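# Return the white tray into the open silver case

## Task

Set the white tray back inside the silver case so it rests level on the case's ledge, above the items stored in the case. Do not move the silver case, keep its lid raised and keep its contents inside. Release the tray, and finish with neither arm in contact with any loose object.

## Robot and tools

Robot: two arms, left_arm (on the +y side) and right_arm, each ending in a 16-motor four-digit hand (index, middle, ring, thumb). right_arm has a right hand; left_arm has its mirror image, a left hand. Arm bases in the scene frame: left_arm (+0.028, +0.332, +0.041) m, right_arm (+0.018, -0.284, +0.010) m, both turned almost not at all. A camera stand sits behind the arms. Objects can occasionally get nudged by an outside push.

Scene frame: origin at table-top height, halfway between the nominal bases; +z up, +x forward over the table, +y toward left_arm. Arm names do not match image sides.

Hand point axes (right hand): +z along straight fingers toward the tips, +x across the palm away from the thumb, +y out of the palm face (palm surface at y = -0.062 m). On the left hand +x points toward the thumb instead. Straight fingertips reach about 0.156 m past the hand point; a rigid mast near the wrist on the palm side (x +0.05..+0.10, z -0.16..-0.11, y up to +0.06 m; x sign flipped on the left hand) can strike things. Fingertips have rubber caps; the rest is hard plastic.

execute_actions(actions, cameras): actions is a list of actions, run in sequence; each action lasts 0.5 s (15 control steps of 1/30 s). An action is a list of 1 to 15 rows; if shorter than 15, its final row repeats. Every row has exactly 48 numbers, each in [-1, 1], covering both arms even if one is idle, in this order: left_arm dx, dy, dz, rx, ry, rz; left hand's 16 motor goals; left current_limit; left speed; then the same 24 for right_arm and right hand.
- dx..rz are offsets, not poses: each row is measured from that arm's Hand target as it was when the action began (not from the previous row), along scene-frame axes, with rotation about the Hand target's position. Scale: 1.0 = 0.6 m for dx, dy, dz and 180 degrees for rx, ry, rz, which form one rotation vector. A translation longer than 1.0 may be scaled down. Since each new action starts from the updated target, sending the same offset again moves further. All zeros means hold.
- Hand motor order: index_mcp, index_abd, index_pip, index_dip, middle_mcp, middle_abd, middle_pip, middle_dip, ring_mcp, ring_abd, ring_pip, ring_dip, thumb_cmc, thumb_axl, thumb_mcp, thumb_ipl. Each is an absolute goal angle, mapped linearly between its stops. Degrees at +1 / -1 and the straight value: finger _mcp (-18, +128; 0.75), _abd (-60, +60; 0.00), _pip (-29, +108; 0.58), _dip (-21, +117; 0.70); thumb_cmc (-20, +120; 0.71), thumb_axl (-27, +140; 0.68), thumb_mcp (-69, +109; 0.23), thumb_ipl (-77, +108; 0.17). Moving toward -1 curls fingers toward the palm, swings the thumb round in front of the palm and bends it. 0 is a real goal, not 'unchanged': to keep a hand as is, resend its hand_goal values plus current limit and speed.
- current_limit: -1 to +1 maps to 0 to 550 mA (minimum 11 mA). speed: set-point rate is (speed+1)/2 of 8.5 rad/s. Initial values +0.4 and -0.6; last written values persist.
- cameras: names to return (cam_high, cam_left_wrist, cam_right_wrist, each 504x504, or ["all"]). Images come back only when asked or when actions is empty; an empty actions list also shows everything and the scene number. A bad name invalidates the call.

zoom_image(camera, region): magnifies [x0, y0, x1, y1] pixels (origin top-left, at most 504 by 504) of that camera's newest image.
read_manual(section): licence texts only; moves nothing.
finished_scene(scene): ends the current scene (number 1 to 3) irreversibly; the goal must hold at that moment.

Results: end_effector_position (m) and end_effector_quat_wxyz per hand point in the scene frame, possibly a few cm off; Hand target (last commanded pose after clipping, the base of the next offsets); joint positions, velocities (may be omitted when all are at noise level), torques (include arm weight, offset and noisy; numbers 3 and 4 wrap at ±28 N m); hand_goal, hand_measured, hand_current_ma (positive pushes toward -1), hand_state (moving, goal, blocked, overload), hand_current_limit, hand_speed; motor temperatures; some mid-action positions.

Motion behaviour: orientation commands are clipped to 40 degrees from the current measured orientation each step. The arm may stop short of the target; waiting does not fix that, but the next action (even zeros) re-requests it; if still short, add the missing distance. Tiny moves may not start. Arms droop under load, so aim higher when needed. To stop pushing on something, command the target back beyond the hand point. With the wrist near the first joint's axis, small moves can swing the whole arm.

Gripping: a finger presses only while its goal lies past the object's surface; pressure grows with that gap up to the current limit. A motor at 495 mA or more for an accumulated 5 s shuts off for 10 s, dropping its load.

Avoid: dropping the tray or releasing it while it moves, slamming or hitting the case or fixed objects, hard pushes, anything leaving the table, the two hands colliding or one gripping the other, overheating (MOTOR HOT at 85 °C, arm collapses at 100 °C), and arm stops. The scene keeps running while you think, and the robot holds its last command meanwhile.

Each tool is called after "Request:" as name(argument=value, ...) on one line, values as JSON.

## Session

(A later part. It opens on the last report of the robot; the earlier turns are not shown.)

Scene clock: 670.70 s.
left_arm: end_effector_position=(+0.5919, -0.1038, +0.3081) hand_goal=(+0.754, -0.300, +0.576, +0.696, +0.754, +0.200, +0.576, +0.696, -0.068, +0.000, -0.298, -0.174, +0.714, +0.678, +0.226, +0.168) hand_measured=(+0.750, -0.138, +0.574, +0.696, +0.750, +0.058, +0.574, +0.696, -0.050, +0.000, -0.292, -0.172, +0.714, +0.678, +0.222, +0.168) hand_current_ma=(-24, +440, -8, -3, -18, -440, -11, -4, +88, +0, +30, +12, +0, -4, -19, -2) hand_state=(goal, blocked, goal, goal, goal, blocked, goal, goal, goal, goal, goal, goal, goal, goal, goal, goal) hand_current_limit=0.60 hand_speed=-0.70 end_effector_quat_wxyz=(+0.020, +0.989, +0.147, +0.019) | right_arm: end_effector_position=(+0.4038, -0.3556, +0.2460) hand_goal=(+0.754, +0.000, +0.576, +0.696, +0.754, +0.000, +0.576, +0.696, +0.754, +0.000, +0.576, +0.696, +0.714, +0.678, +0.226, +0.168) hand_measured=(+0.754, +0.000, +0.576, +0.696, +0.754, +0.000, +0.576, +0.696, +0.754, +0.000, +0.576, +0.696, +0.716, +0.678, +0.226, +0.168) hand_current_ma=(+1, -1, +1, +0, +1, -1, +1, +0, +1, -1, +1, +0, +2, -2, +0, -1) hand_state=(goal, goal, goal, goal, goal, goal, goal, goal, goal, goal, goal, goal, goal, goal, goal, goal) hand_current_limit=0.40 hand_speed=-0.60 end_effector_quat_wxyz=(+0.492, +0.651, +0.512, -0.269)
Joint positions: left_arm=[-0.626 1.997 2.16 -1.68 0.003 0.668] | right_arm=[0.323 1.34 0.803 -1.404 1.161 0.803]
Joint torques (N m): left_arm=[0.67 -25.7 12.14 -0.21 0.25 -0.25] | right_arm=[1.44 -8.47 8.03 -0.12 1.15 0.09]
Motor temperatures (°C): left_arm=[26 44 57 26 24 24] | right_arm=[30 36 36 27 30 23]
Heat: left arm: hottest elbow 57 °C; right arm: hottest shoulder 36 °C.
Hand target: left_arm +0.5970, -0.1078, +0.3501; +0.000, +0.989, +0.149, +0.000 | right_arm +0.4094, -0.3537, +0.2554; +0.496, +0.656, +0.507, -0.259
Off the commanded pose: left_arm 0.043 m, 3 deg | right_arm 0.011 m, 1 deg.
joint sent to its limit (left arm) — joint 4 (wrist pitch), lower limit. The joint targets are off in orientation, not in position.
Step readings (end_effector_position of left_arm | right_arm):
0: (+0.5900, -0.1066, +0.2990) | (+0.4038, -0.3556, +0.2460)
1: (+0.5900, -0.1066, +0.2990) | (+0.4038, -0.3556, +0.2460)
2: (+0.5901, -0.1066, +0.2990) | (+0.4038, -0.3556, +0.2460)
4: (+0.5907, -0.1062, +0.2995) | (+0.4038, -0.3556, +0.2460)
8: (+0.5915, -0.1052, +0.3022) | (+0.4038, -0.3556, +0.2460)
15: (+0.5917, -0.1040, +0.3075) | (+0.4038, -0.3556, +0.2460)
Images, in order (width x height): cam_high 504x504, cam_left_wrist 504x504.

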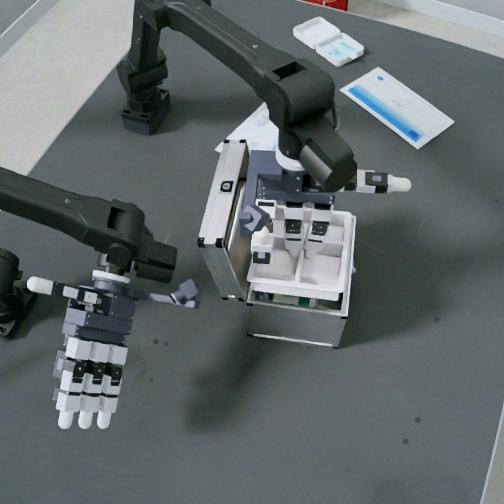

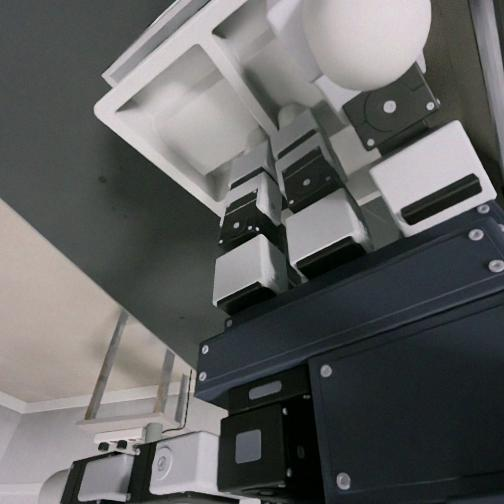

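Request:
execute_actions(actions=[[[0.02,-0.008,-0.045,0,0,0,0.754,-0.3,0.576,0.696,0.754,0.2,0.576,0.696,-0.068,0,-0.299,-0.174,0.714,0.678,0.226,0.168,0.6,-0.7,0,0,0,0,0,0,0.754,0,0.576,0.696,0.754,0,0.576,0.696,0.754,0,0.576,0.696,0.714,0.678,0.226,0.168,0.4,-0.6]],[[0.006,-0.004,-0.04,0,0,0,0.754,-0.3,0.576,0.696,0.754,0.2,0.576,0.696,-0.068,0,-0.299,-0.174,0.714,0.678,0.226,0.168,0.6,-0.7,0,0,0,0,0,0,0.754,0,0.576,0.696,0.754,0,0.576,0.696,0.754,0,0.576,0.696,0.714,0.678,0.226,0.168,0.4,-0.6]]], cameras=["cam_high", "cam_left_wrist"])

Request:
zoom_image(camera="cam_high", region=[240, 190, 365, 325])

Scene clock: 680.73 s.
left_arm: end_effector_position=(+0.6009, -0.1100, +0.2938) hand_goal=(+0.754, -0.300, +0.576, +0.696, +0.754, +0.200, +0.576, +0.696, -0.068, +0.000, -0.298, -0.174, +0.714, +0.678, +0.226, +0.168) hand_measured=(+0.754, -0.138, +0.576, +0.696, +0.752, +0.058, +0.574, +0.696, -0.050, +0.000, -0.292, -0.172, +0.714, +0.678, +0.222, +0.168) hand_current_ma=(+0, +440, -2, -3, -14, -440, -8, -4, +88, +0, +30, +12, +0, -4, -19, -2) hand_state=(goal, blocked, goal, goal, goal, blocked, goal, goal, goal, goal, goal, goal, goal, goal, goal, goal) hand_current_limit=0.60 hand_speed=-0.70 end_effector_quat_wxyz=(+0.016, +0.989, +0.147, +0.015) | right_arm: end_effector_position=(+0.4038, -0.3556, +0.2460) hand_goal=(+0.754, +0.000, +0.576, +0.696, +0.754, +0.000, +0.576, +0.696, +0.754, +0.000, +0.576, +0.696, +0.714, +0.678, +0.226, +0.168) hand_measured=(+0.754, +0.000, +0.576, +0.696, +0.754, +0.000, +0.576, +0.696, +0.754, +0.000, +0.576, +0.696, +0.716, +0.678, +0.226, +0.168) hand_current_ma=(+1, -1, +1, +0, +1, -1, +1, +0, +1, -1, +1, +0, +2, -2, +0, -1) hand_state=(goal, goal, goal, goal, goal, goal, goal, goal, goal, goal, goal, goal, goal, goal, goal, goal) hand_current_limit=0.40 hand_speed=-0.60 end_effector_quat_wxyz=(+0.492, +0.651, +0.512, -0.269)
Joint positions: left_arm=[-0.626 2.038 2.191 -1.68 0.003 0.667] | right_arm=[0.323 1.34 0.803 -1.404 1.161 0.803]
Joint torques (N m): left_arm=[1.03 -21.95 11.96 -0.23 0.11 -0.18] | right_arm=[1.49 -8.53 8.01 -0.14 1.17 0.08]
Motor temperatures (°C): left_arm=[26 43 58 26 24 24] | right_arm=[30 36 36 27 30 23]
Heat: left arm: hottest elbow 58 °C; right arm: hottest shoulder 36 °C.
Hand target: left_arm +0.6126, -0.1150, +0.2990; +0.000, +0.989, +0.149, +0.000 | right_arm +0.4094, -0.3537, +0.2554; +0.496, +0.656, +0.507, -0.259
Off the commanded pose: left_arm 0.014 m, 3 deg | right_arm 0.011 m, 1 deg.
joint sent to its limit (left arm) — joint 4 (wrist pitch), lower limit. The joint targets are off in orientation, not in position.
Step readings (end_effector_position of left_arm | right_arm):
0: (+0.5920, -0.1038, +0.3081) | (+0.4038, -0.3556, +0.2460)
1: (+0.5920, -0.1038, +0.3081) | (+0.4038, -0.3556, +0.2460)
2: (+0.5922, -0.1039, +0.3088) | (+0.4038, -0.3556, +0.2460)
4: (+0.5929, -0.1044, +0.3109) | (+0.4038, -0.3556, +0.2460)
8: (+0.5950, -0.1059, +0.3180) | (+0.4038, -0.3556, +0.2460)
15: (+0.5962, -0.1067, +0.3217) | (+0.4038, -0.3556, +0.2460)
16: (+0.5962, -0.1068, +0.3214) | (+0.4038, -0.3556, +0.2460)
17: (+0.5964, -0.1069, +0.3204) | (+0.4038, -0.3556, +0.2460)
19: (+0.5968, -0.1072, +0.3180) | (+0.4038, -0.3556, +0.2460)
23: (+0.5986, -0.1084, +0.3074) | (+0.4038, -0.3556, +0.2460)
30: (+0.6007, -0.1099, +0.2932) | (+0.4038, -0.3556, +0.2460)
Images, in order (width x height): cam_high 504x504, cam_left_wrist 504x504.

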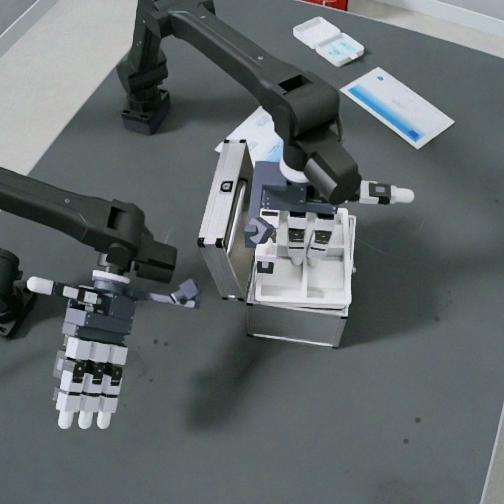

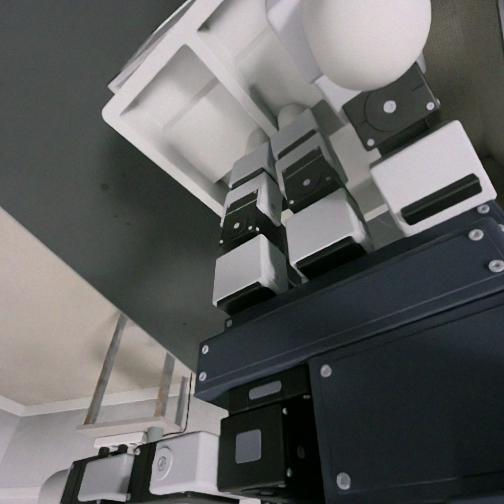

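Scaled by 3.733 from the camera's 504x504 image, which has a finer 720x720 frame.

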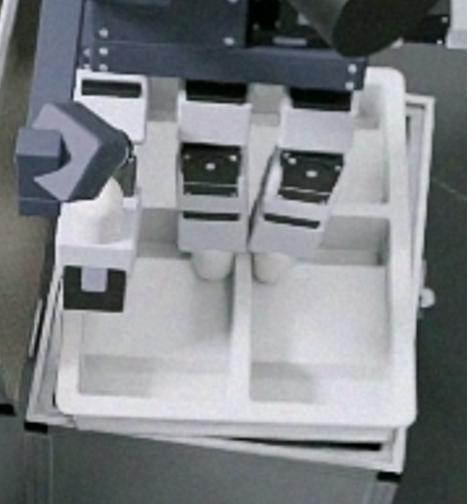

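Request:
execute_actions(actions=[[[-0.007,0.005,0.05,0,0,-0.016,0.754,-0.3,0.576,0.696,0.754,0.2,0.576,0.696,-0.068,0,-0.299,-0.174,0.714,0.678,0.226,0.168,0.6,-0.7,0,0,0,0,0,0,0.754,0,0.576,0.696,0.754,0,0.576,0.696,0.754,0,0.576,0.696,0.714,0.678,0.226,0.168,0.4,-0.6]],[[0,0,0,0,0,-0.015,0.754,-0.3,0.576,0.696,0.754,0.2,0.576,0.696,-0.068,0,-0.299,-0.174,0.714,0.678,0.226,0.168,0.6,-0.7,0,0,0,0,0,0,0.754,0,0.576,0.696,0.754,0,0.576,0.696,0.754,0,0.576,0.696,0.714,0.678,0.226,0.168,0.4,-0.6]]], cameras=["cam_high", "cam_left_wrist"])

Request:
zoom_image(camera="cam_high", region=[240, 190, 365, 325])

Scene clock: 698.40 s.
left_arm: end_effector_position=(+0.5953, -0.1150, +0.2982) hand_goal=(+0.754, -0.300, +0.576, +0.696, +0.754, +0.200, +0.576, +0.696, -0.068, +0.000, -0.298, -0.174, +0.714, +0.678, +0.226, +0.168) hand_measured=(+0.754, -0.138, +0.576, +0.696, +0.752, +0.058, +0.574, +0.696, -0.050, +0.000, -0.292, -0.172, +0.714, +0.678, +0.222, +0.168) hand_current_ma=(-2, +440, -1, -3, -13, -440, -8, -4, +88, +0, +30, +12, +0, -4, -19, -2) hand_state=(goal, blocked, goal, goal, goal, blocked, goal, goal, goal, goal, goal, goal, goal, goal, goal, goal) hand_current_limit=0.60 hand_speed=-0.70 end_effector_quat_wxyz=(+0.019, +0.994, +0.102, +0.019) | right_arm: end_effector_position=(+0.4038, -0.3556, +0.2460) hand_goal=(+0.754, +0.000, +0.576, +0.696, +0.754, +0.000, +0.576, +0.696, +0.754, +0.000, +0.576, +0.696, +0.714, +0.678, +0.226, +0.168) hand_measured=(+0.754, +0.000, +0.576, +0.696, +0.754, +0.000, +0.576, +0.696, +0.754, +0.000, +0.576, +0.696, +0.716, +0.678, +0.226, +0.168) hand_current_ma=(+1, -1, +1, +0, +1, -1, +1, +0, +1, -1, +1, +0, +2, -2, +0, -1) hand_state=(goal, goal, goal, goal, goal, goal, goal, goal, goal, goal, goal, goal, goal, goal, goal, goal) hand_current_limit=0.40 hand_speed=-0.60 end_effector_quat_wxyz=(+0.492, +0.651, +0.512, -0.269)
Joint positions: left_arm=[-0.626 2.038 2.201 -1.68 0.004 0.76] | right_arm=[0.323 1.34 0.803 -1.404 1.161 0.803]
Joint torques (N m): left_arm=[2.02 -24.88 12.23 -0.21 0.23 -0.05] | right_arm=[1.55 -8.47 7.98 -0.12 1.16 0.09]
Motor temperatures (°C): left_arm=[25 44 60 26 24 24] | right_arm=[30 36 36 27 30 23]
Heat: left arm: hottest elbow 60 °C; right arm: hottest shoulder 36 °C.
Hand target: left_arm +0.6084, -0.1121, +0.3290; +0.000, +0.995, +0.101, +0.000 | right_arm +0.4094, -0.3537, +0.2554; +0.496, +0.656, +0.507, -0.259
Off the commanded pose: left_arm 0.034 m, 3 deg | right_arm 0.011 m, 1 deg.
joint sent to its limit (left arm) — joint 4 (wrist pitch), lower limit. The joint targets are off in orientation, not in position.
Step readings (end_effector_position of left_arm | right_arm):
0: (+0.6009, -0.1100, +0.2938) | (+0.4038, -0.3556, +0.2460)
1: (+0.6009, -0.1100, +0.2938) | (+0.4038, -0.3556, +0.2460)
2: (+0.6008, -0.1101, +0.2938) | (+0.4038, -0.3556, +0.2460)
4: (+0.6003, -0.1104, +0.2939) | (+0.4038, -0.3556, +0.2460)
8: (+0.5993, -0.1113, +0.2945) | (+0.4038, -0.3556, +0.2460)
15: (+0.5984, -0.1120, +0.2948) | (+0.4038, -0.3556, +0.2460)
16: (+0.5983, -0.1121, +0.2948) | (+0.4038, -0.3556, +0.2460)
17: (+0.5980, -0.1123, +0.2948) | (+0.4038, -0.3556, +0.2460)
19: (+0.5973, -0.1129, +0.2953) | (+0.4038, -0.3556, +0.2460)
23: (+0.5963, -0.1142, +0.2971) | (+0.4038, -0.3556, +0.2460)
30: (+0.5956, -0.1149, +0.2982) | (+0.4038, -0.3556, +0.2460)
Images, in order (width x height): cam_high 504x504, cam_left_wrist 504x504.

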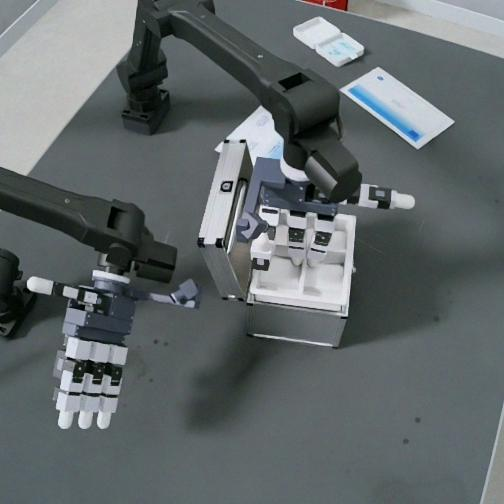

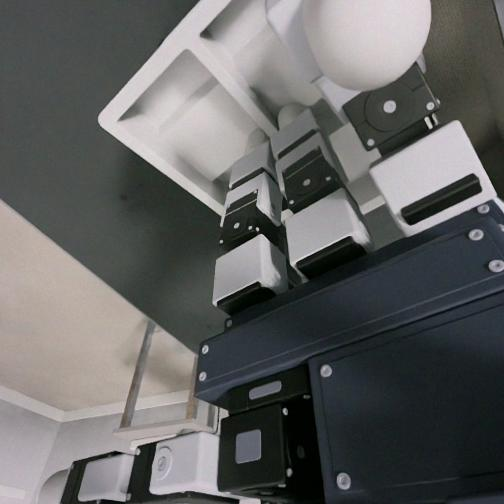

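Scaled by 3.733 from the camera's 504x504 image, which has a finer 720x720 frame.

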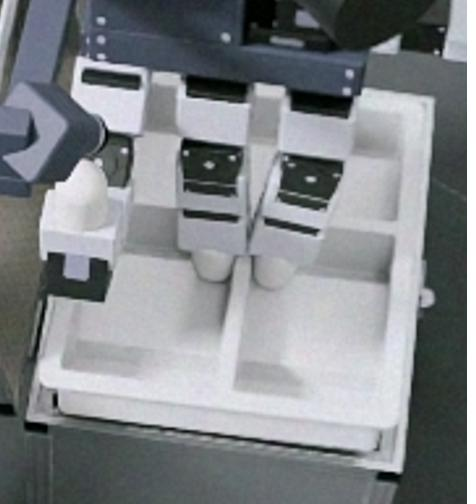

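Request:
execute_actions(actions=[[[-0.004,0.002,-0.06,0,0,0,0.754,-0.3,0.576,0.696,0.754,0.2,0.576,0.696,-0.068,0,-0.299,-0.174,0.714,0.678,0.226,0.168,0.6,-0.7,0,0,0,0,0,0,0.754,0,0.576,0.696,0.754,0,0.576,0.696,0.754,0,0.576,0.696,0.714,0.678,0.226,0.168,0.4,-0.6]]], cameras=["cam_high", "cam_left_wrist"])

Request:
zoom_image(camera="cam_high", region=[240, 190, 365, 325])

Scene clock: 709.13 s.
left_arm: end_effector_position=(+0.5950, -0.1152, +0.2982) hand_goal=(+0.754, -0.300, +0.576, +0.696, +0.754, +0.200, +0.576, +0.696, -0.068, +0.000, -0.298, -0.174, +0.714, +0.678, +0.226, +0.168) hand_measured=(+0.754, -0.138, +0.576, +0.696, +0.752, +0.058, +0.574, +0.696, -0.050, +0.000, -0.292, -0.172, +0.714, +0.678, +0.222, +0.168) hand_current_ma=(-2, +440, -1, -3, -13, -440, -8, -4, +88, +0, +30, +12, +0, -4, -19, -2) hand_state=(goal, blocked, goal, goal, goal, blocked, goal, goal, goal, goal, goal, goal, goal, goal, goal, goal) hand_current_limit=0.60 hand_speed=-0.70 end_effector_quat_wxyz=(+0.019, +0.995, +0.100, +0.019) | right_arm: end_effector_position=(+0.4038, -0.3556, +0.2460) hand_goal=(+0.754, +0.000, +0.576, +0.696, +0.754, +0.000, +0.576, +0.696, +0.754, +0.000, +0.576, +0.696, +0.714, +0.678, +0.226, +0.168) hand_measured=(+0.754, +0.000, +0.576, +0.696, +0.754, +0.000, +0.576, +0.696, +0.754, +0.000, +0.576, +0.696, +0.716, +0.678, +0.226, +0.168) hand_current_ma=(+1, -1, +1, +0, +1, -1, +1, +0, +1, -1, +1, +0, +2, -2, +0, -1) hand_state=(goal, goal, goal, goal, goal, goal, goal, goal, goal, goal, goal, goal, goal, goal, goal, goal) hand_current_limit=0.40 hand_speed=-0.60 end_effector_quat_wxyz=(+0.492, +0.651, +0.512, -0.269)
Joint positions: left_arm=[-0.626 2.038 2.201 -1.68 0.004 0.763] | right_arm=[0.323 1.34 0.803 -1.404 1.161 0.803]
Joint torques (N m): left_arm=[1.96 -22.3 10.04 -0.21 0.04 -0.04] | right_arm=[1.55 -8.47 8.01 -0.17 1.17 0.1]
Motor temperatures (°C): left_arm=[25 45 62 26 24 24] | right_arm=[30 36 36 27 30 23]
Heat: left arm: hottest elbow 62 °C; right arm: hottest shoulder 36 °C.
Hand target: left_arm +0.6060, -0.1109, +0.2930; +0.000, +0.995, +0.101, +0.000 | right_arm +0.4094, -0.3537, +0.2554; +0.496, +0.656, +0.507, -0.259
Off the commanded pose: left_arm 0.013 m, 3 deg | right_arm 0.011 m, 1 deg.
joint sent to its limit (left arm) — joint 4 (wrist pitch), lower limit. The joint targets are off in orientation, not in position.
Step readings (end_effector_position of left_arm | right_arm):
0: (+0.5952, -0.1151, +0.2982) | (+0.4038, -0.3556, +0.2460)
1: (+0.5952, -0.1151, +0.2982) | (+0.4038, -0.3556, +0.2460)
2: (+0.5952, -0.1151, +0.2982) | (+0.4038, -0.3556, +0.2460)
4: (+0.5951, -0.1151, +0.2982) | (+0.4038, -0.3556, +0.2460)
8: (+0.5950, -0.1151, +0.2982) | (+0.4038, -0.3556, +0.2460)
15: (+0.5950, -0.1152, +0.2982) | (+0.4038, -0.3556, +0.2460)
Images, in order (width x height): cam_high 504x504, cam_left_wrist 504x504.

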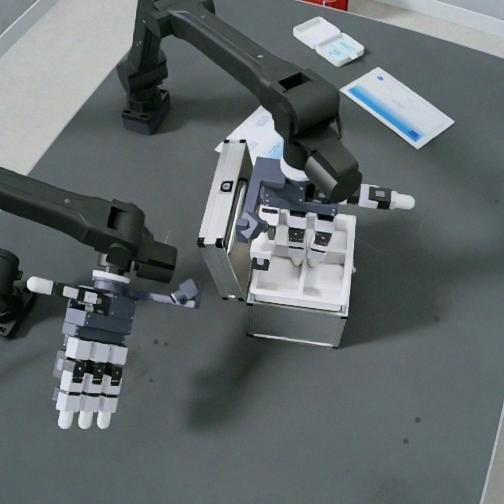

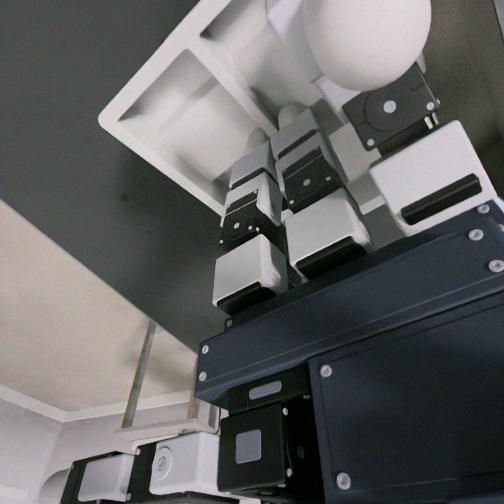

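Scaled by 3.733 from the camera's 504x504 image, which has a finer 720x720 frame.

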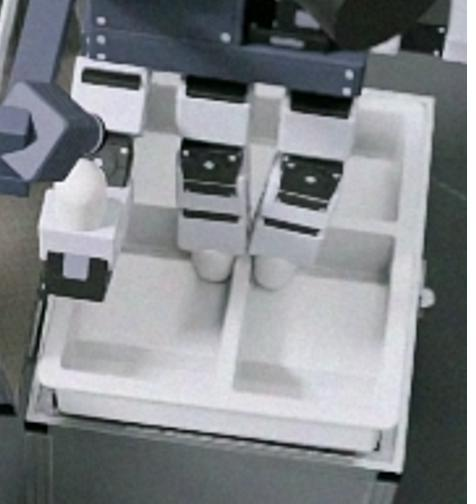

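Request:
execute_actions(actions=[[[0,0,-0.03,0,0,0,0.754,-0.3,0.576,0.696,0.754,0.2,0.576,0.696,-0.068,0,-0.299,-0.174,0.714,0.678,0.226,0.168,0.6,-0.7,0,0,0,0,0,0,0.754,0,0.576,0.696,0.754,0,0.576,0.696,0.754,0,0.576,0.696,0.714,0.678,0.226,0.168,0.4,-0.6]]], cameras=["cam_high", "cam_left_wrist"])

Request:
zoom_image(camera="cam_high", region=[240, 190, 365, 325])

Scene clock: 712.23 s.
left_arm: end_effector_position=(+0.5956, -0.1158, +0.2928) hand_goal=(+0.754, -0.300, +0.576, +0.696, +0.754, +0.200, +0.576, +0.696, -0.068, +0.000, -0.298, -0.174, +0.714, +0.678, +0.226, +0.168) hand_measured=(+0.754, -0.138, +0.576, +0.696, +0.752, +0.058, +0.574, +0.696, -0.050, +0.000, -0.292, -0.172, +0.714, +0.678, +0.222, +0.168) hand_current_ma=(-2, +440, -1, -3, -13, -440, -8, -4, +88, +0, +30, +12, +0, -4, -19, -2) hand_state=(goal, blocked, goal, goal, goal, blocked, goal, goal, goal, goal, goal, goal, goal, goal, goal, goal) hand_current_limit=0.60 hand_speed=-0.70 end_effector_quat_wxyz=(+0.017, +0.995, +0.099, +0.016) | right_arm: end_effector_position=(+0.4038, -0.3556, +0.2460) hand_goal=(+0.754, +0.000, +0.576, +0.696, +0.754, +0.000, +0.576, +0.696, +0.754, +0.000, +0.576, +0.696, +0.714, +0.678, +0.226, +0.168) hand_measured=(+0.754, +0.000, +0.576, +0.696, +0.754, +0.000, +0.576, +0.696, +0.754, +0.000, +0.576, +0.696, +0.716, +0.678, +0.226, +0.168) hand_current_ma=(+1, -1, +1, +0, +1, -1, +1, +0, +1, -1, +1, +0, +2, -2, +0, -1) hand_state=(goal, goal, goal, goal, goal, goal, goal, goal, goal, goal, goal, goal, goal, goal, goal, goal) hand_current_limit=0.40 hand_speed=-0.60 end_effector_quat_wxyz=(+0.492, +0.651, +0.512, -0.269)
Joint positions: left_arm=[-0.626 2.046 2.201 -1.68 0.004 0.765] | right_arm=[0.323 1.34 0.803 -1.404 1.161 0.803]
Joint torques (N m): left_arm=[1.9 -21.6 9.25 -0.24 -0.04 -0.05] | right_arm=[1.38 -8.64 8.01 -0.17 1.16 0.08]
Motor temperatures (°C): left_arm=[25 45 62 26 24 24] | right_arm=[30 36 36 27 30 23]
Heat: left arm: hottest elbow 62 °C; right arm: hottest shoulder 36 °C.
Hand target: left_arm +0.6060, -0.1109, +0.2750; +0.000, +0.995, +0.101, +0.000 | right_arm +0.4094, -0.3537, +0.2554; +0.496, +0.656, +0.507, -0.259
Off the commanded pose: left_arm 0.021 m, 3 deg | right_arm 0.011 m, 1 deg.
joint sent to its limit (left arm) — joint 4 (wrist pitch), lower limit. The joint targets still meet the commanded pose.
Step readings (end_effector_position of left_arm | right_arm):
0: (+0.5949, -0.1152, +0.2982) | (+0.4038, -0.3556, +0.2460)
1: (+0.5949, -0.1152, +0.2982) | (+0.4038, -0.3556, +0.2460)
2: (+0.5949, -0.1152, +0.2982) | (+0.4038, -0.3556, +0.2460)
4: (+0.5949, -0.1152, +0.2982) | (+0.4038, -0.3556, +0.2460)
8: (+0.5950, -0.1153, +0.2971) | (+0.4038, -0.3556, +0.2460)
15: (+0.5955, -0.1157, +0.2936) | (+0.4038, -0.3556, +0.2460)
Images, in order (width x height): cam_high 504x504, cam_left_wrist 504x504.

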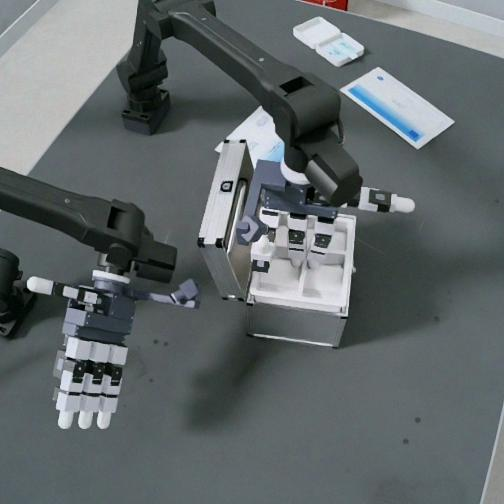

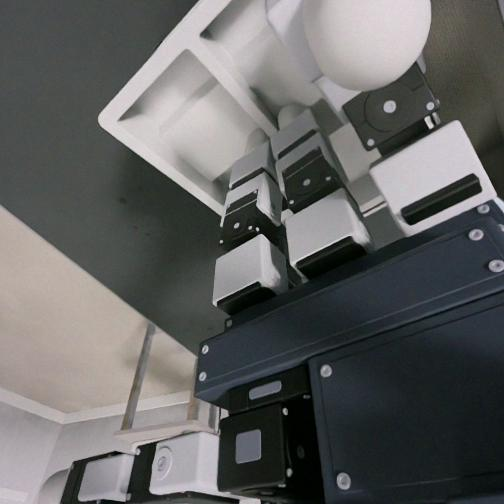

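Scaled by 3.733 from the camera's 504x504 image, which has a finer 720x720 frame.

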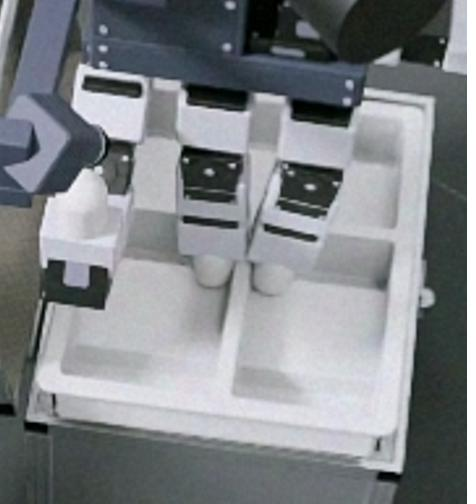

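Request:
execute_actions(actions=[[[-0.007,0.013,0.02,0,0,0,0.754,-0.3,0.576,0.696,0.754,0.2,0.576,0.696,-0.068,0,-0.299,-0.174,0.714,0.678,0.226,0.168,0.6,-0.7,0,0,0,0,0,0,0.754,0,0.576,0.696,0.754,0,0.576,0.696,0.754,0,0.576,0.696,0.714,0.678,0.226,0.168,0.4,-0.6]]], cameras=["cam_high"])

Request:
zoom_image(camera="cam_high", region=[240, 190, 365, 325])

Scene clock: 723.87 s.
left_arm: end_effector_position=(+0.5959, -0.1122, +0.2884) hand_goal=(+0.754, -0.300, +0.576, +0.696, +0.754, +0.200, +0.576, +0.696, -0.068, +0.000, -0.298, -0.174, +0.714, +0.678, +0.226, +0.168) hand_measured=(+0.754, -0.138, +0.576, +0.696, +0.752, +0.058, +0.574, +0.696, -0.050, +0.000, -0.292, -0.172, +0.714, +0.678, +0.222, +0.168) hand_current_ma=(-2, +440, -1, -3, -13, -440, -8, -4, +88, +0, +30, +12, +0, -4, -19, -2) hand_state=(goal, blocked, goal, goal, goal, blocked, goal, goal, goal, goal, goal, goal, goal, goal, goal, goal) hand_current_limit=0.60 hand_speed=-0.70 end_effector_quat_wxyz=(+0.013, +0.995, +0.099, +0.012) | right_arm: end_effector_position=(+0.4038, -0.3556, +0.2460) hand_goal=(+0.754, +0.000, +0.576, +0.696, +0.754, +0.000, +0.576, +0.696, +0.754, +0.000, +0.576, +0.696, +0.714, +0.678, +0.226, +0.168) hand_measured=(+0.754, +0.000, +0.576, +0.696, +0.754, +0.000, +0.576, +0.696, +0.754, +0.000, +0.576, +0.696, +0.716, +0.678, +0.226, +0.168) hand_current_ma=(+1, -1, +1, +0, +1, -1, +1, +0, +1, -1, +1, +0, +2, -2, +0, -1) hand_state=(goal, goal, goal, goal, goal, goal, goal, goal, goal, goal, goal, goal, goal, goal, goal, goal) hand_current_limit=0.40 hand_speed=-0.60 end_effector_quat_wxyz=(+0.492, +0.651, +0.512, -0.269)
Joint positions: left_arm=[-0.621 2.046 2.191 -1.68 0.004 0.771] | right_arm=[0.323 1.34 0.803 -1.404 1.161 0.803]
Joint torques (N m): left_arm=[2.08 -24.23 8.47 -0.25 -0.01 -0.04] | right_arm=[1.67 -8.7 8.01 -0.16 1.18 0.09]
Motor temperatures (°C): left_arm=[25 43 60 26 24 24] | right_arm=[30 35 36 27 30 23]
Heat: left arm: hottest elbow 60 °C; right arm: hottest elbow 36 °C.
Hand target: left_arm +0.6018, -0.1030, +0.2871; +0.000, +0.995, +0.101, +0.000 | right_arm +0.4094, -0.3537, +0.2554; +0.496, +0.656, +0.507, -0.259
Off the commanded pose: left_arm 0.011 m, 2 deg | right_arm 0.011 m, 1 deg.
joint sent to its limit (left arm) — joint 4 (wrist pitch), lower limit. The joint targets still meet the commanded pose.
Step readings (end_effector_position of left_arm | right_arm):
0: (+0.5956, -0.1158, +0.2928) | (+0.4038, -0.3556, +0.2460)
1: (+0.5956, -0.1158, +0.2928) | (+0.4038, -0.3556, +0.2460)
2: (+0.5957, -0.1156, +0.2928) | (+0.4038, -0.3556, +0.2460)
4: (+0.5963, -0.1147, +0.2926) | (+0.4038, -0.3556, +0.2460)
8: (+0.5959, -0.1137, +0.2905) | (+0.4038, -0.3556, +0.2460)
15: (+0.5959, -0.1122, +0.2884) | (+0.4038, -0.3556, +0.2460)
Images, in order (width x height): cam_high 504x504.

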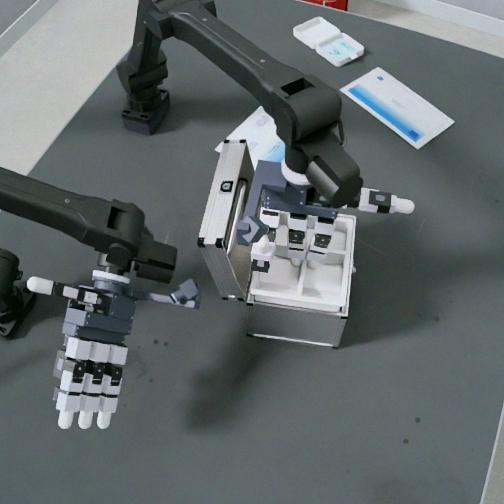

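Scaled by 3.733 from the camera's 504x504 image, which has a finer 720x720 frame.

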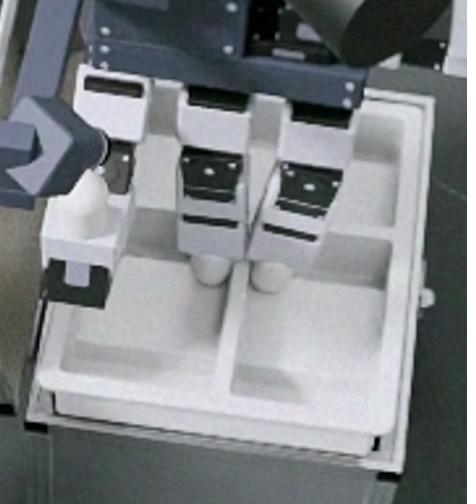

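Request:
execute_actions(actions=[[[-0.002,0.008,0.0,0,0,0,0.754,-0.3,0.576,0.696,0.754,0.2,0.576,0.696,-0.068,0,-0.299,-0.174,0.714,0.678,0.226,0.168,0.6,-0.7,0,0,0,0,0,0,0.754,0,0.576,0.696,0.754,0,0.576,0.696,0.754,0,0.576,0.696,0.714,0.678,0.226,0.168,0.4,-0.6]],[[0,0,-0.02,0,0,0,0.754,-0.3,0.576,0.696,0.754,0.2,0.576,0.696,-0.068,0,-0.299,-0.174,0.714,0.678,0.226,0.168,0.6,-0.7,0,0,0,0,0,0,0.754,0,0.576,0.696,0.754,0,0.576,0.696,0.754,0,0.576,0.696,0.714,0.678,0.226,0.168,0.4,-0.6]]], cameras=["cam_high", "cam_left_wrist"])

Request:
zoom_image(camera="cam_high", region=[240, 190, 365, 325])

Request:
zoom_image(camera="cam_high", region=[310, 280, 360, 330])

Scene clock: 730.37 s.
left_arm: end_effector_position=(+0.5947, -0.1073, +0.2796) hand_goal=(+0.754, -0.300, +0.576, +0.696, +0.754, +0.200, +0.576, +0.696, -0.068, +0.000, -0.298, -0.174, +0.714, +0.678, +0.226, +0.168) hand_measured=(+0.754, -0.138, +0.576, +0.696, +0.752, +0.058, +0.574, +0.696, -0.050, +0.000, -0.292, -0.172, +0.714, +0.678, +0.222, +0.168) hand_current_ma=(-2, +440, -1, -3, -13, -440, -8, -4, +88, +0, +30, +12, +0, -4, -19, -2) hand_state=(goal, blocked, goal, goal, goal, blocked, goal, goal, goal, goal, goal, goal, goal, goal, goal, goal) hand_current_limit=0.60 hand_speed=-0.70 end_effector_quat_wxyz=(+0.007, +0.995, +0.098, +0.005) | right_arm: end_effector_position=(+0.4038, -0.3556, +0.2460) hand_goal=(+0.754, +0.000, +0.576, +0.696, +0.754, +0.000, +0.576, +0.696, +0.754, +0.000, +0.576, +0.696, +0.714, +0.678, +0.226, +0.168) hand_measured=(+0.754, +0.000, +0.576, +0.696, +0.754, +0.000, +0.576, +0.696, +0.754, +0.000, +0.576, +0.696, +0.716, +0.678, +0.226, +0.168) hand_current_ma=(+1, -1, +1, +0, +1, -1, +1, +0, +1, -1, +1, +0, +2, -2, +0, -1) hand_state=(goal, goal, goal, goal, goal, goal, goal, goal, goal, goal, goal, goal, goal, goal, goal, goal) hand_current_limit=0.40 hand_speed=-0.60 end_effector_quat_wxyz=(+0.492, +0.651, +0.512, -0.269)
Joint positions: left_arm=[-0.616 2.046 2.172 -1.68 0.004 0.777] | right_arm=[0.323 1.34 0.803 -1.404 1.161 0.803]
Joint torques (N m): left_arm=[2.08 -23.82 8.39 -0.29 -0.09 -0.05] | right_arm=[1.49 -8.53 7.94 -0.2 1.16 0.1]
Motor temperatures (°C): left_arm=[25 43 59 26 24 24] | right_arm=[30 35 36 27 30 23]
Heat: left arm: hottest elbow 59 °C; right arm: hottest elbow 36 °C.
Hand target: left_arm +0.6007, -0.0981, +0.2750; +0.000, +0.995, +0.101, +0.000 | right_arm +0.4094, -0.3537, +0.2554; +0.496, +0.656, +0.507, -0.259
Off the commanded pose: left_arm 0.012 m, 1 deg | right_arm 0.011 m, 1 deg.
joint sent to its limit (left arm) — joint 4 (wrist pitch), lower limit. The joint targets still meet the commanded pose.
Step readings (end_effector_position of left_arm | right_arm):
0: (+0.5959, -0.1122, +0.2884) | (+0.4038, -0.3556, +0.2460)
1: (+0.5959, -0.1122, +0.2884) | (+0.4038, -0.3556, +0.2460)
2: (+0.5959, -0.1119, +0.2880) | (+0.4038, -0.3556, +0.2460)
4: (+0.5955, -0.1114, +0.2866) | (+0.4038, -0.3556, +0.2460)
8: (+0.5950, -0.1096, +0.2833) | (+0.4038, -0.3556, +0.2460)
15: (+0.5957, -0.1079, +0.2820) | (+0.4038, -0.3556, +0.2460)
16: (+0.5957, -0.1079, +0.2820) | (+0.4038, -0.3556, +0.2460)
17: (+0.5956, -0.1079, +0.2820) | (+0.4038, -0.3556, +0.2460)
19: (+0.5954, -0.1077, +0.2815) | (+0.4038, -0.3556, +0.2460)
23: (+0.5949, -0.1074, +0.2801) | (+0.4038, -0.3556, +0.2460)
30: (+0.5947, -0.1073, +0.2796) | (+0.4038, -0.3556, +0.2460)
Images, in order (width x height): cam_high 504x504, cam_left_wrist 504x504.

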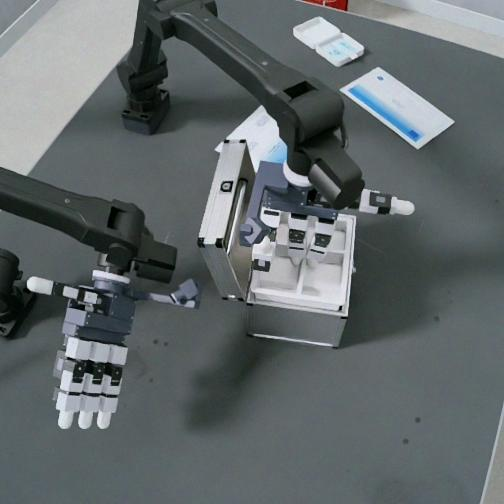

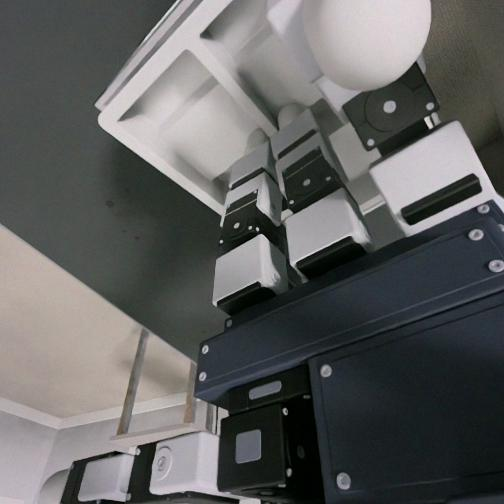

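Scaled by 3.733 from the camera's 504x504 image, which has a finer 720x720 frame.

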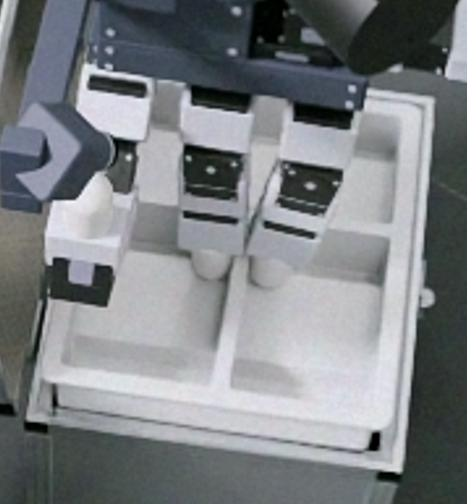

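Scaled by 10.080 from the camera's 504x504 image, which has a finer 720x720 frame.

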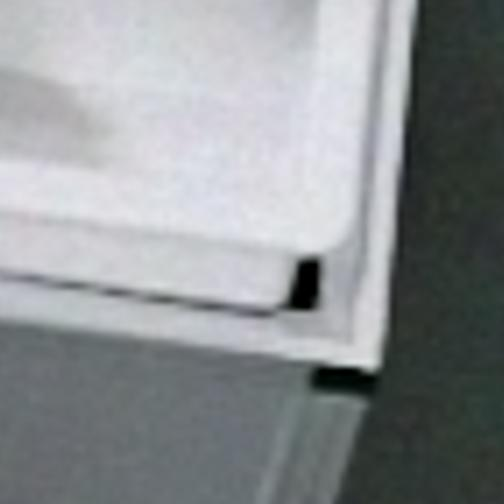

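Request:
execute_actions(actions=[[[0,0,-0.02,0,0,0,0.754,-0.3,0.576,0.696,0.754,0.2,0.576,0.696,-0.068,0,-0.299,-0.174,0.714,0.678,0.226,0.168,0.6,-0.7,0,0,0,0,0,0,0.754,0,0.576,0.696,0.754,0,0.576,0.696,0.754,0,0.576,0.696,0.714,0.678,0.226,0.168,0.4,-0.6]]], cameras=["cam_high", "cam_left_wrist"])

Request:
zoom_image(camera="cam_high", region=[240, 190, 365, 325])

Request:
zoom_image(camera="cam_high", region=[310, 280, 360, 330])

Scene clock: 734.83 s.
left_arm: end_effector_position=(+0.5928, -0.1045, +0.2684) hand_goal=(+0.754, -0.300, +0.576, +0.696, +0.754, +0.200, +0.576, +0.696, -0.068, +0.000, -0.298, -0.174, +0.714, +0.678, +0.226, +0.168) hand_measured=(+0.754, -0.138, +0.576, +0.696, +0.750, +0.058, +0.574, +0.696, -0.050, +0.000, -0.292, -0.172, +0.714, +0.678, +0.222, +0.168) hand_current_ma=(-2, +440, -1, -3, -15, -440, -8, -4, +88, +0, +30, +12, +0, -4, -19, -2) hand_state=(goal, blocked, goal, goal, goal, blocked, goal, goal, goal, goal, goal, goal, goal, goal, goal, goal) hand_current_limit=0.60 hand_speed=-0.70 end_effector_quat_wxyz=(+0.001, +0.995, +0.098, +0.000) | right_arm: end_effector_position=(+0.4038, -0.3556, +0.2460) hand_goal=(+0.754, +0.000, +0.576, +0.696, +0.754, +0.000, +0.576, +0.696, +0.754, +0.000, +0.576, +0.696, +0.714, +0.678, +0.226, +0.168) hand_measured=(+0.754, +0.000, +0.576, +0.696, +0.754, +0.000, +0.576, +0.696, +0.754, +0.000, +0.576, +0.696, +0.716, +0.678, +0.226, +0.168) hand_current_ma=(+1, -1, +1, +0, +1, -1, +1, +0, +1, -1, +1, +0, +2, -2, +0, -1) hand_state=(goal, goal, goal, goal, goal, goal, goal, goal, goal, goal, goal, goal, goal, goal, goal, goal) hand_current_limit=0.40 hand_speed=-0.60 end_effector_quat_wxyz=(+0.492, +0.651, +0.512, -0.269)
Joint positions: left_arm=[-0.614 2.046 2.146 -1.671 0.001 0.778] | right_arm=[0.323 1.34 0.803 -1.404 1.161 0.803]
Joint torques (N m): left_arm=[1.96 -23.65 8.35 0.23 0 -0.05] | right_arm=[1.55 -8.7 8.03 -0.16 1.17 0.1]
Motor temperatures (°C): left_arm=[25 43 59 26 24 24] | right_arm=[30 35 36 27 30 23]
Heat: left arm: hottest elbow 59 °C; right arm: hottest elbow 36 °C.
Hand target: left_arm +0.6007, -0.0981, +0.2630; +0.000, +0.995, +0.101, +0.000 | right_arm +0.4094, -0.3537, +0.2554; +0.496, +0.656, +0.507, -0.259
Off the commanded pose: left_arm 0.011 m, 0 deg | right_arm 0.011 m, 1 deg.
Step readings (end_effector_position of left_arm | right_arm):
0: (+0.5947, -0.1073, +0.2796) | (+0.4038, -0.3556, +0.2460)
1: (+0.5947, -0.1072, +0.2794) | (+0.4038, -0.3556, +0.2460)
2: (+0.5944, -0.1070, +0.2785) | (+0.4038, -0.3556, +0.2460)
4: (+0.5934, -0.1063, +0.2757) | (+0.4038, -0.3556, +0.2460)
8: (+0.5927, -0.1054, +0.2699) | (+0.4038, -0.3556, +0.2460)
15: (+0.5928, -0.1045, +0.2684) | (+0.4038, -0.3556, +0.2460)
Images, in order (width x height): cam_high 504x504, cam_left_wrist 504x504.

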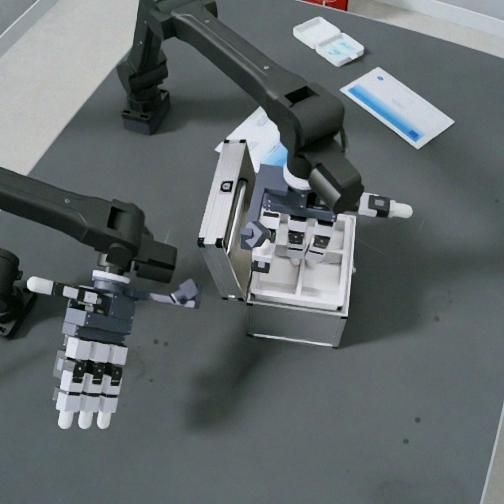

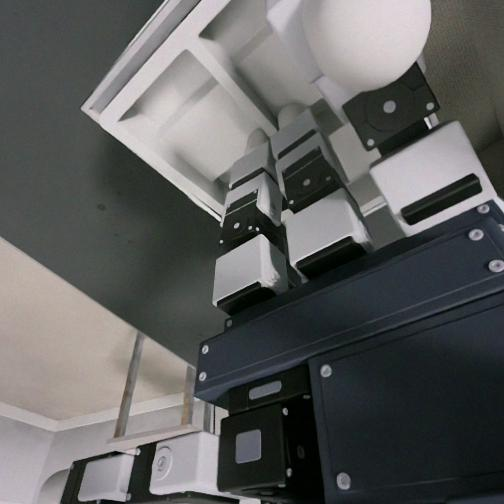

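Scaled by 3.733 from the camera's 504x504 image, which has a finer 720x720 frame.

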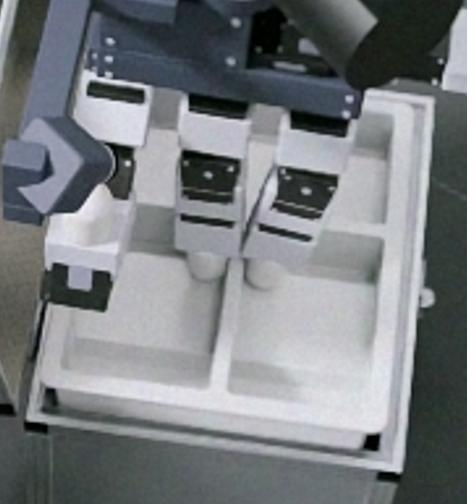

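Scaled by 10.080 from the camera's 504x504 image, which has a finer 720x720 frame.

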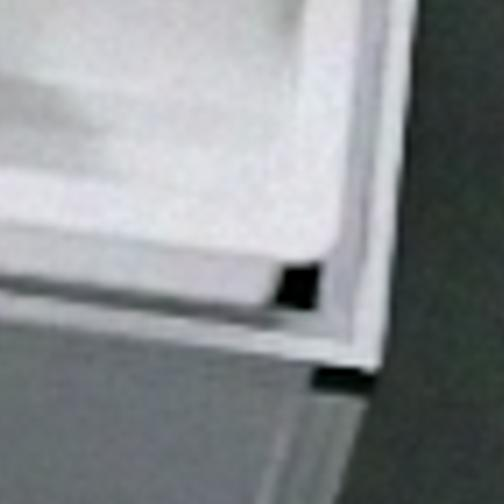

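Request:
execute_actions(actions=[[[0.006,-0.004,-0.02,0,0,0,0.754,-0.3,0.576,0.696,0.754,0.2,0.576,0.696,-0.068,0,-0.299,-0.174,0.714,0.678,0.226,0.168,0.6,-0.7,0,0,0,0,0,0,0.754,0,0.576,0.696,0.754,0,0.576,0.696,0.754,0,0.576,0.696,0.714,0.678,0.226,0.168,0.4,-0.6]]], cameras=["cam_high", "cam_left_wrist"])

Request:
zoom_image(camera="cam_high", region=[240, 190, 365, 325])

Request:
zoom_image(camera="cam_high", region=[310, 280, 360, 330])

Scene clock: 739.40 s.
left_arm: end_effector_position=(+0.5947, -0.1058, +0.2634) hand_goal=(+0.754, -0.300, +0.576, +0.696, +0.754, +0.200, +0.576, +0.696, -0.068, +0.000, -0.298, -0.174, +0.714, +0.678, +0.226, +0.168) hand_measured=(+0.754, -0.138, +0.576, +0.696, +0.750, +0.058, +0.574, +0.696, -0.050, +0.000, -0.292, -0.172, +0.714, +0.678, +0.222, +0.168) hand_current_ma=(+1, +440, -1, -3, -15, -440, -8, -4, +88, +0, +30, +12, +0, -4, -19, -2) hand_state=(goal, blocked, goal, goal, goal, blocked, goal, goal, goal, goal, goal, goal, goal, goal, goal, goal) hand_current_limit=0.60 hand_speed=-0.70 end_effector_quat_wxyz=(+0.003, +0.995, +0.098, +0.002) | right_arm: end_effector_position=(+0.4038, -0.3556, +0.2460) hand_goal=(+0.754, +0.000, +0.576, +0.696, +0.754, +0.000, +0.576, +0.696, +0.754, +0.000, +0.576, +0.696, +0.714, +0.678, +0.226, +0.168) hand_measured=(+0.754, +0.000, +0.576, +0.696, +0.754, +0.000, +0.576, +0.696, +0.754, +0.000, +0.576, +0.696, +0.716, +0.678, +0.226, +0.168) hand_current_ma=(+1, -1, +1, +0, +1, -1, +1, +0, +1, -1, +1, +0, +2, -2, +0, -1) hand_state=(goal, goal, goal, goal, goal, goal, goal, goal, goal, goal, goal, goal, goal, goal, goal, goal) hand_current_limit=0.40 hand_speed=-0.60 end_effector_quat_wxyz=(+0.492, +0.651, +0.512, -0.269)
Joint positions: left_arm=[-0.614 2.046 2.132 -1.65 0.001 0.779] | right_arm=[0.323 1.34 0.803 -1.404 1.161 0.803]
Joint torques (N m): left_arm=[1.96 -22.77 8.44 0.42 0.01 -0.05] | right_arm=[1.55 -8.47 8.05 -0.13 1.16 0.09]
Motor temperatures (°C): left_arm=[25 42 58 26 24 24] | right_arm=[30 35 36 27 30 23]
Heat: left arm: hottest elbow 58 °C; right arm: hottest elbow 36 °C.
Hand target: left_arm +0.6044, -0.1005, +0.2511; +0.000, +0.995, +0.101, +0.000 | right_arm +0.4094, -0.3537, +0.2554; +0.496, +0.656, +0.507, -0.259
Off the commanded pose: left_arm 0.017 m, 1 deg | right_arm 0.011 m, 1 deg.
Step readings (end_effector_position of left_arm | right_arm):
0: (+0.5928, -0.1045, +0.2684) | (+0.4038, -0.3556, +0.2460)
1: (+0.5929, -0.1046, +0.2684) | (+0.4038, -0.3556, +0.2460)
2: (+0.5931, -0.1047, +0.2680) | (+0.4038, -0.3556, +0.2460)
4: (+0.5939, -0.1053, +0.2669) | (+0.4038, -0.3556, +0.2460)
8: (+0.5945, -0.1056, +0.2639) | (+0.4038, -0.3556, +0.2460)
15: (+0.5947, -0.1058, +0.2634) | (+0.4038, -0.3556, +0.2460)
Images, in order (width x height): cam_high 504x504, cam_left_wrist 504x504.

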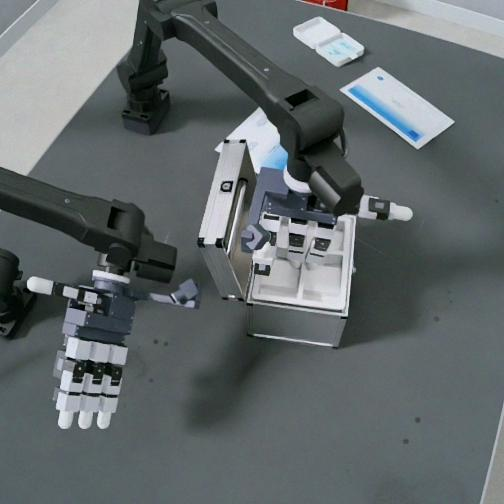

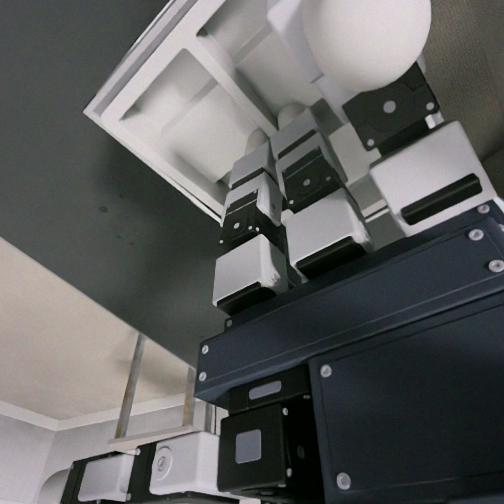

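Scaled by 3.733 from the camera's 504x504 image, which has a finer 720x720 frame.

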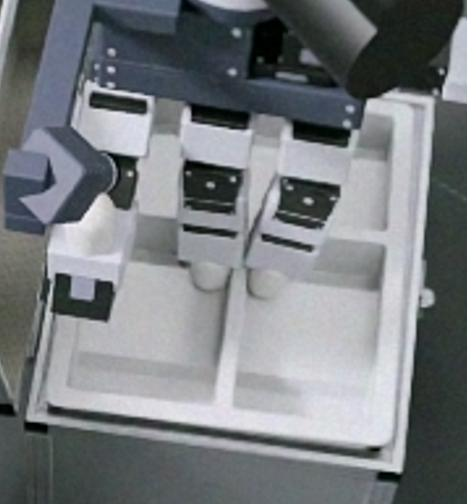

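Scaled by 10.080 from the camera's 504x504 image, which has a finer 720x720 frame.

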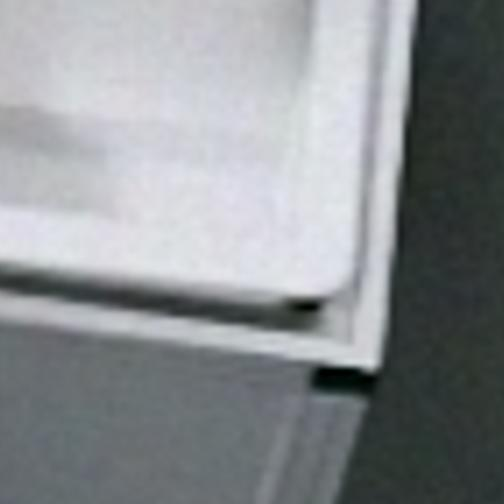

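Request:
execute_actions(actions=[[[0.0,-0.003,-0.015,0,0,0,0.754,-0.3,0.576,0.696,0.754,0.2,0.576,0.696,-0.068,0,-0.299,-0.174,0.714,0.678,0.226,0.168,0.6,-0.7,0,0,0,0,0,0,0.754,0,0.576,0.696,0.754,0,0.576,0.696,0.754,0,0.576,0.696,0.714,0.678,0.226,0.168,0.4,-0.6]]], cameras=["cam_high", "cam_left_wrist"])

Request:
zoom_image(camera="cam_high", region=[310, 280, 360, 330])

Request:
zoom_image(camera="cam_high", region=[310, 200, 370, 260])

Scene clock: 743.50 s.
left_arm: end_effector_position=(+0.5962, -0.1069, +0.2584) hand_goal=(+0.754, -0.300, +0.576, +0.696, +0.754, +0.200, +0.576, +0.696, -0.068, +0.000, -0.298, -0.174, +0.714, +0.678, +0.226, +0.168) hand_measured=(+0.756, -0.138, +0.576, +0.696, +0.752, +0.058, +0.576, +0.696, -0.050, +0.000, -0.292, -0.172, +0.714, +0.678, +0.222, +0.168) hand_current_ma=(+8, +440, +2, -2, -8, -440, -3, -3, +88, +0, +30, +12, +0, -4, -20, -2) hand_state=(goal, blocked, goal, goal, goal, blocked, goal, goal, goal, goal, goal, goal, goal, goal, goal, goal) hand_current_limit=0.60 hand_speed=-0.70 end_effector_quat_wxyz=(+0.005, +0.995, +0.098, +0.005) | right_arm: end_effector_position=(+0.4038, -0.3556, +0.2460) hand_goal=(+0.754, +0.000, +0.576, +0.696, +0.754, +0.000, +0.576, +0.696, +0.754, +0.000, +0.576, +0.696, +0.714, +0.678, +0.226, +0.168) hand_measured=(+0.754, +0.000, +0.576, +0.696, +0.754, +0.000, +0.576, +0.696, +0.754, +0.000, +0.576, +0.696, +0.716, +0.678, +0.226, +0.168) hand_current_ma=(+1, -1, +1, +0, +1, -1, +1, +0, +1, -1, +1, +0, +2, -2, +0, -1) hand_state=(goal, goal, goal, goal, goal, goal, goal, goal, goal, goal, goal, goal, goal, goal, goal, goal) hand_current_limit=0.40 hand_speed=-0.60 end_effector_quat_wxyz=(+0.492, +0.651, +0.512, -0.269)
Joint positions: left_arm=[-0.614 2.046 2.117 -1.629 0.001 0.779] | right_arm=[0.323 1.34 0.803 -1.404 1.161 0.803]
Joint torques (N m): left_arm=[1.79 -22.71 8.01 0.53 0.01 -0.08] | right_arm=[1.67 -8.64 8.05 -0.16 1.17 0.1]
Motor temperatures (°C): left_arm=[25 42 57 26 24 24] | right_arm=[30 35 36 27 30 23]
Heat: left arm: hottest elbow 57 °C; right arm: hottest elbow 36 °C.
Hand target: left_arm +0.6043, -0.1023, +0.2421; +0.000, +0.995, +0.101, +0.000 | right_arm +0.4094, -0.3537, +0.2554; +0.496, +0.656, +0.507, -0.259
Off the commanded pose: left_arm 0.019 m, 1 deg | right_arm 0.011 m, 1 deg.
Step readings (end_effector_position of left_arm | right_arm):
0: (+0.5948, -0.1059, +0.2635) | (+0.4038, -0.3556, +0.2460)
1: (+0.5947, -0.1058, +0.2633) | (+0.4038, -0.3556, +0.2460)
2: (+0.5950, -0.1060, +0.2628) | (+0.4038, -0.3556, +0.2460)
4: (+0.5957, -0.1065, +0.2611) | (+0.4038, -0.3556, +0.2460)
8: (+0.5958, -0.1066, +0.2582) | (+0.4038, -0.3556, +0.2460)
15: (+0.5962, -0.1069, +0.2584) | (+0.4038, -0.3556, +0.2460)
Images, in order (width x height): cam_high 504x504, cam_left_wrist 504x504.

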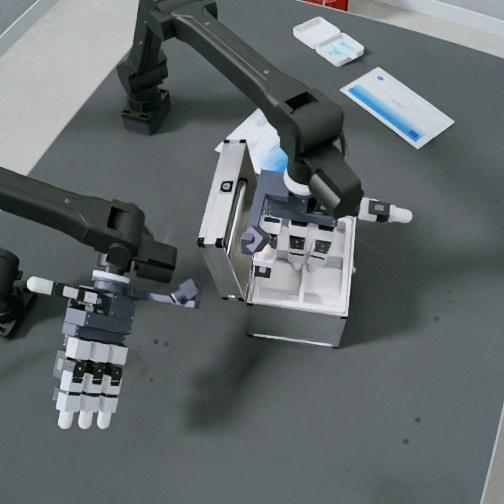

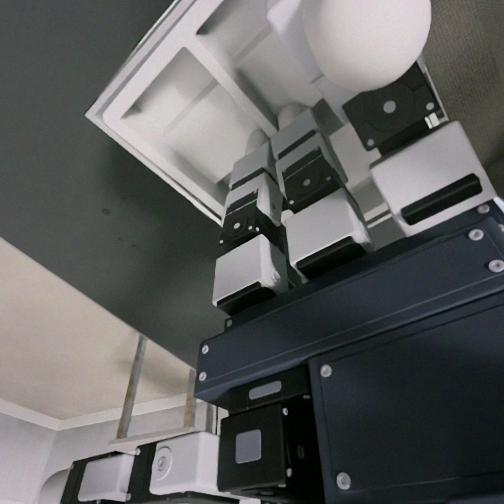

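Scaled by 10.080 from the camera's 504x504 image, which has a finer 720x720 frame.

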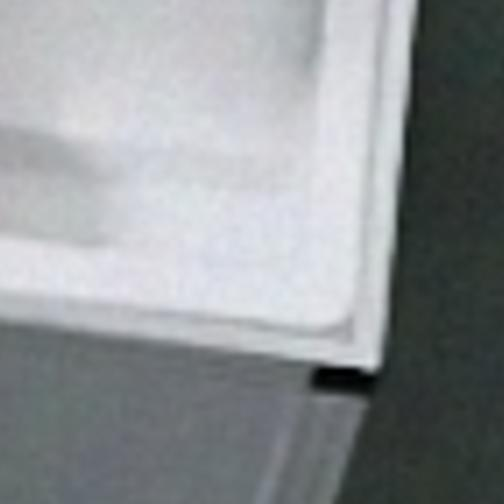

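Scaled by 8.400 from the camera's 504x504 image, which has a finer 720x720 frame.

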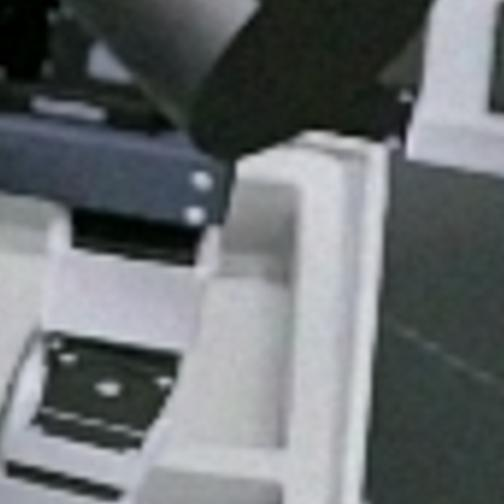

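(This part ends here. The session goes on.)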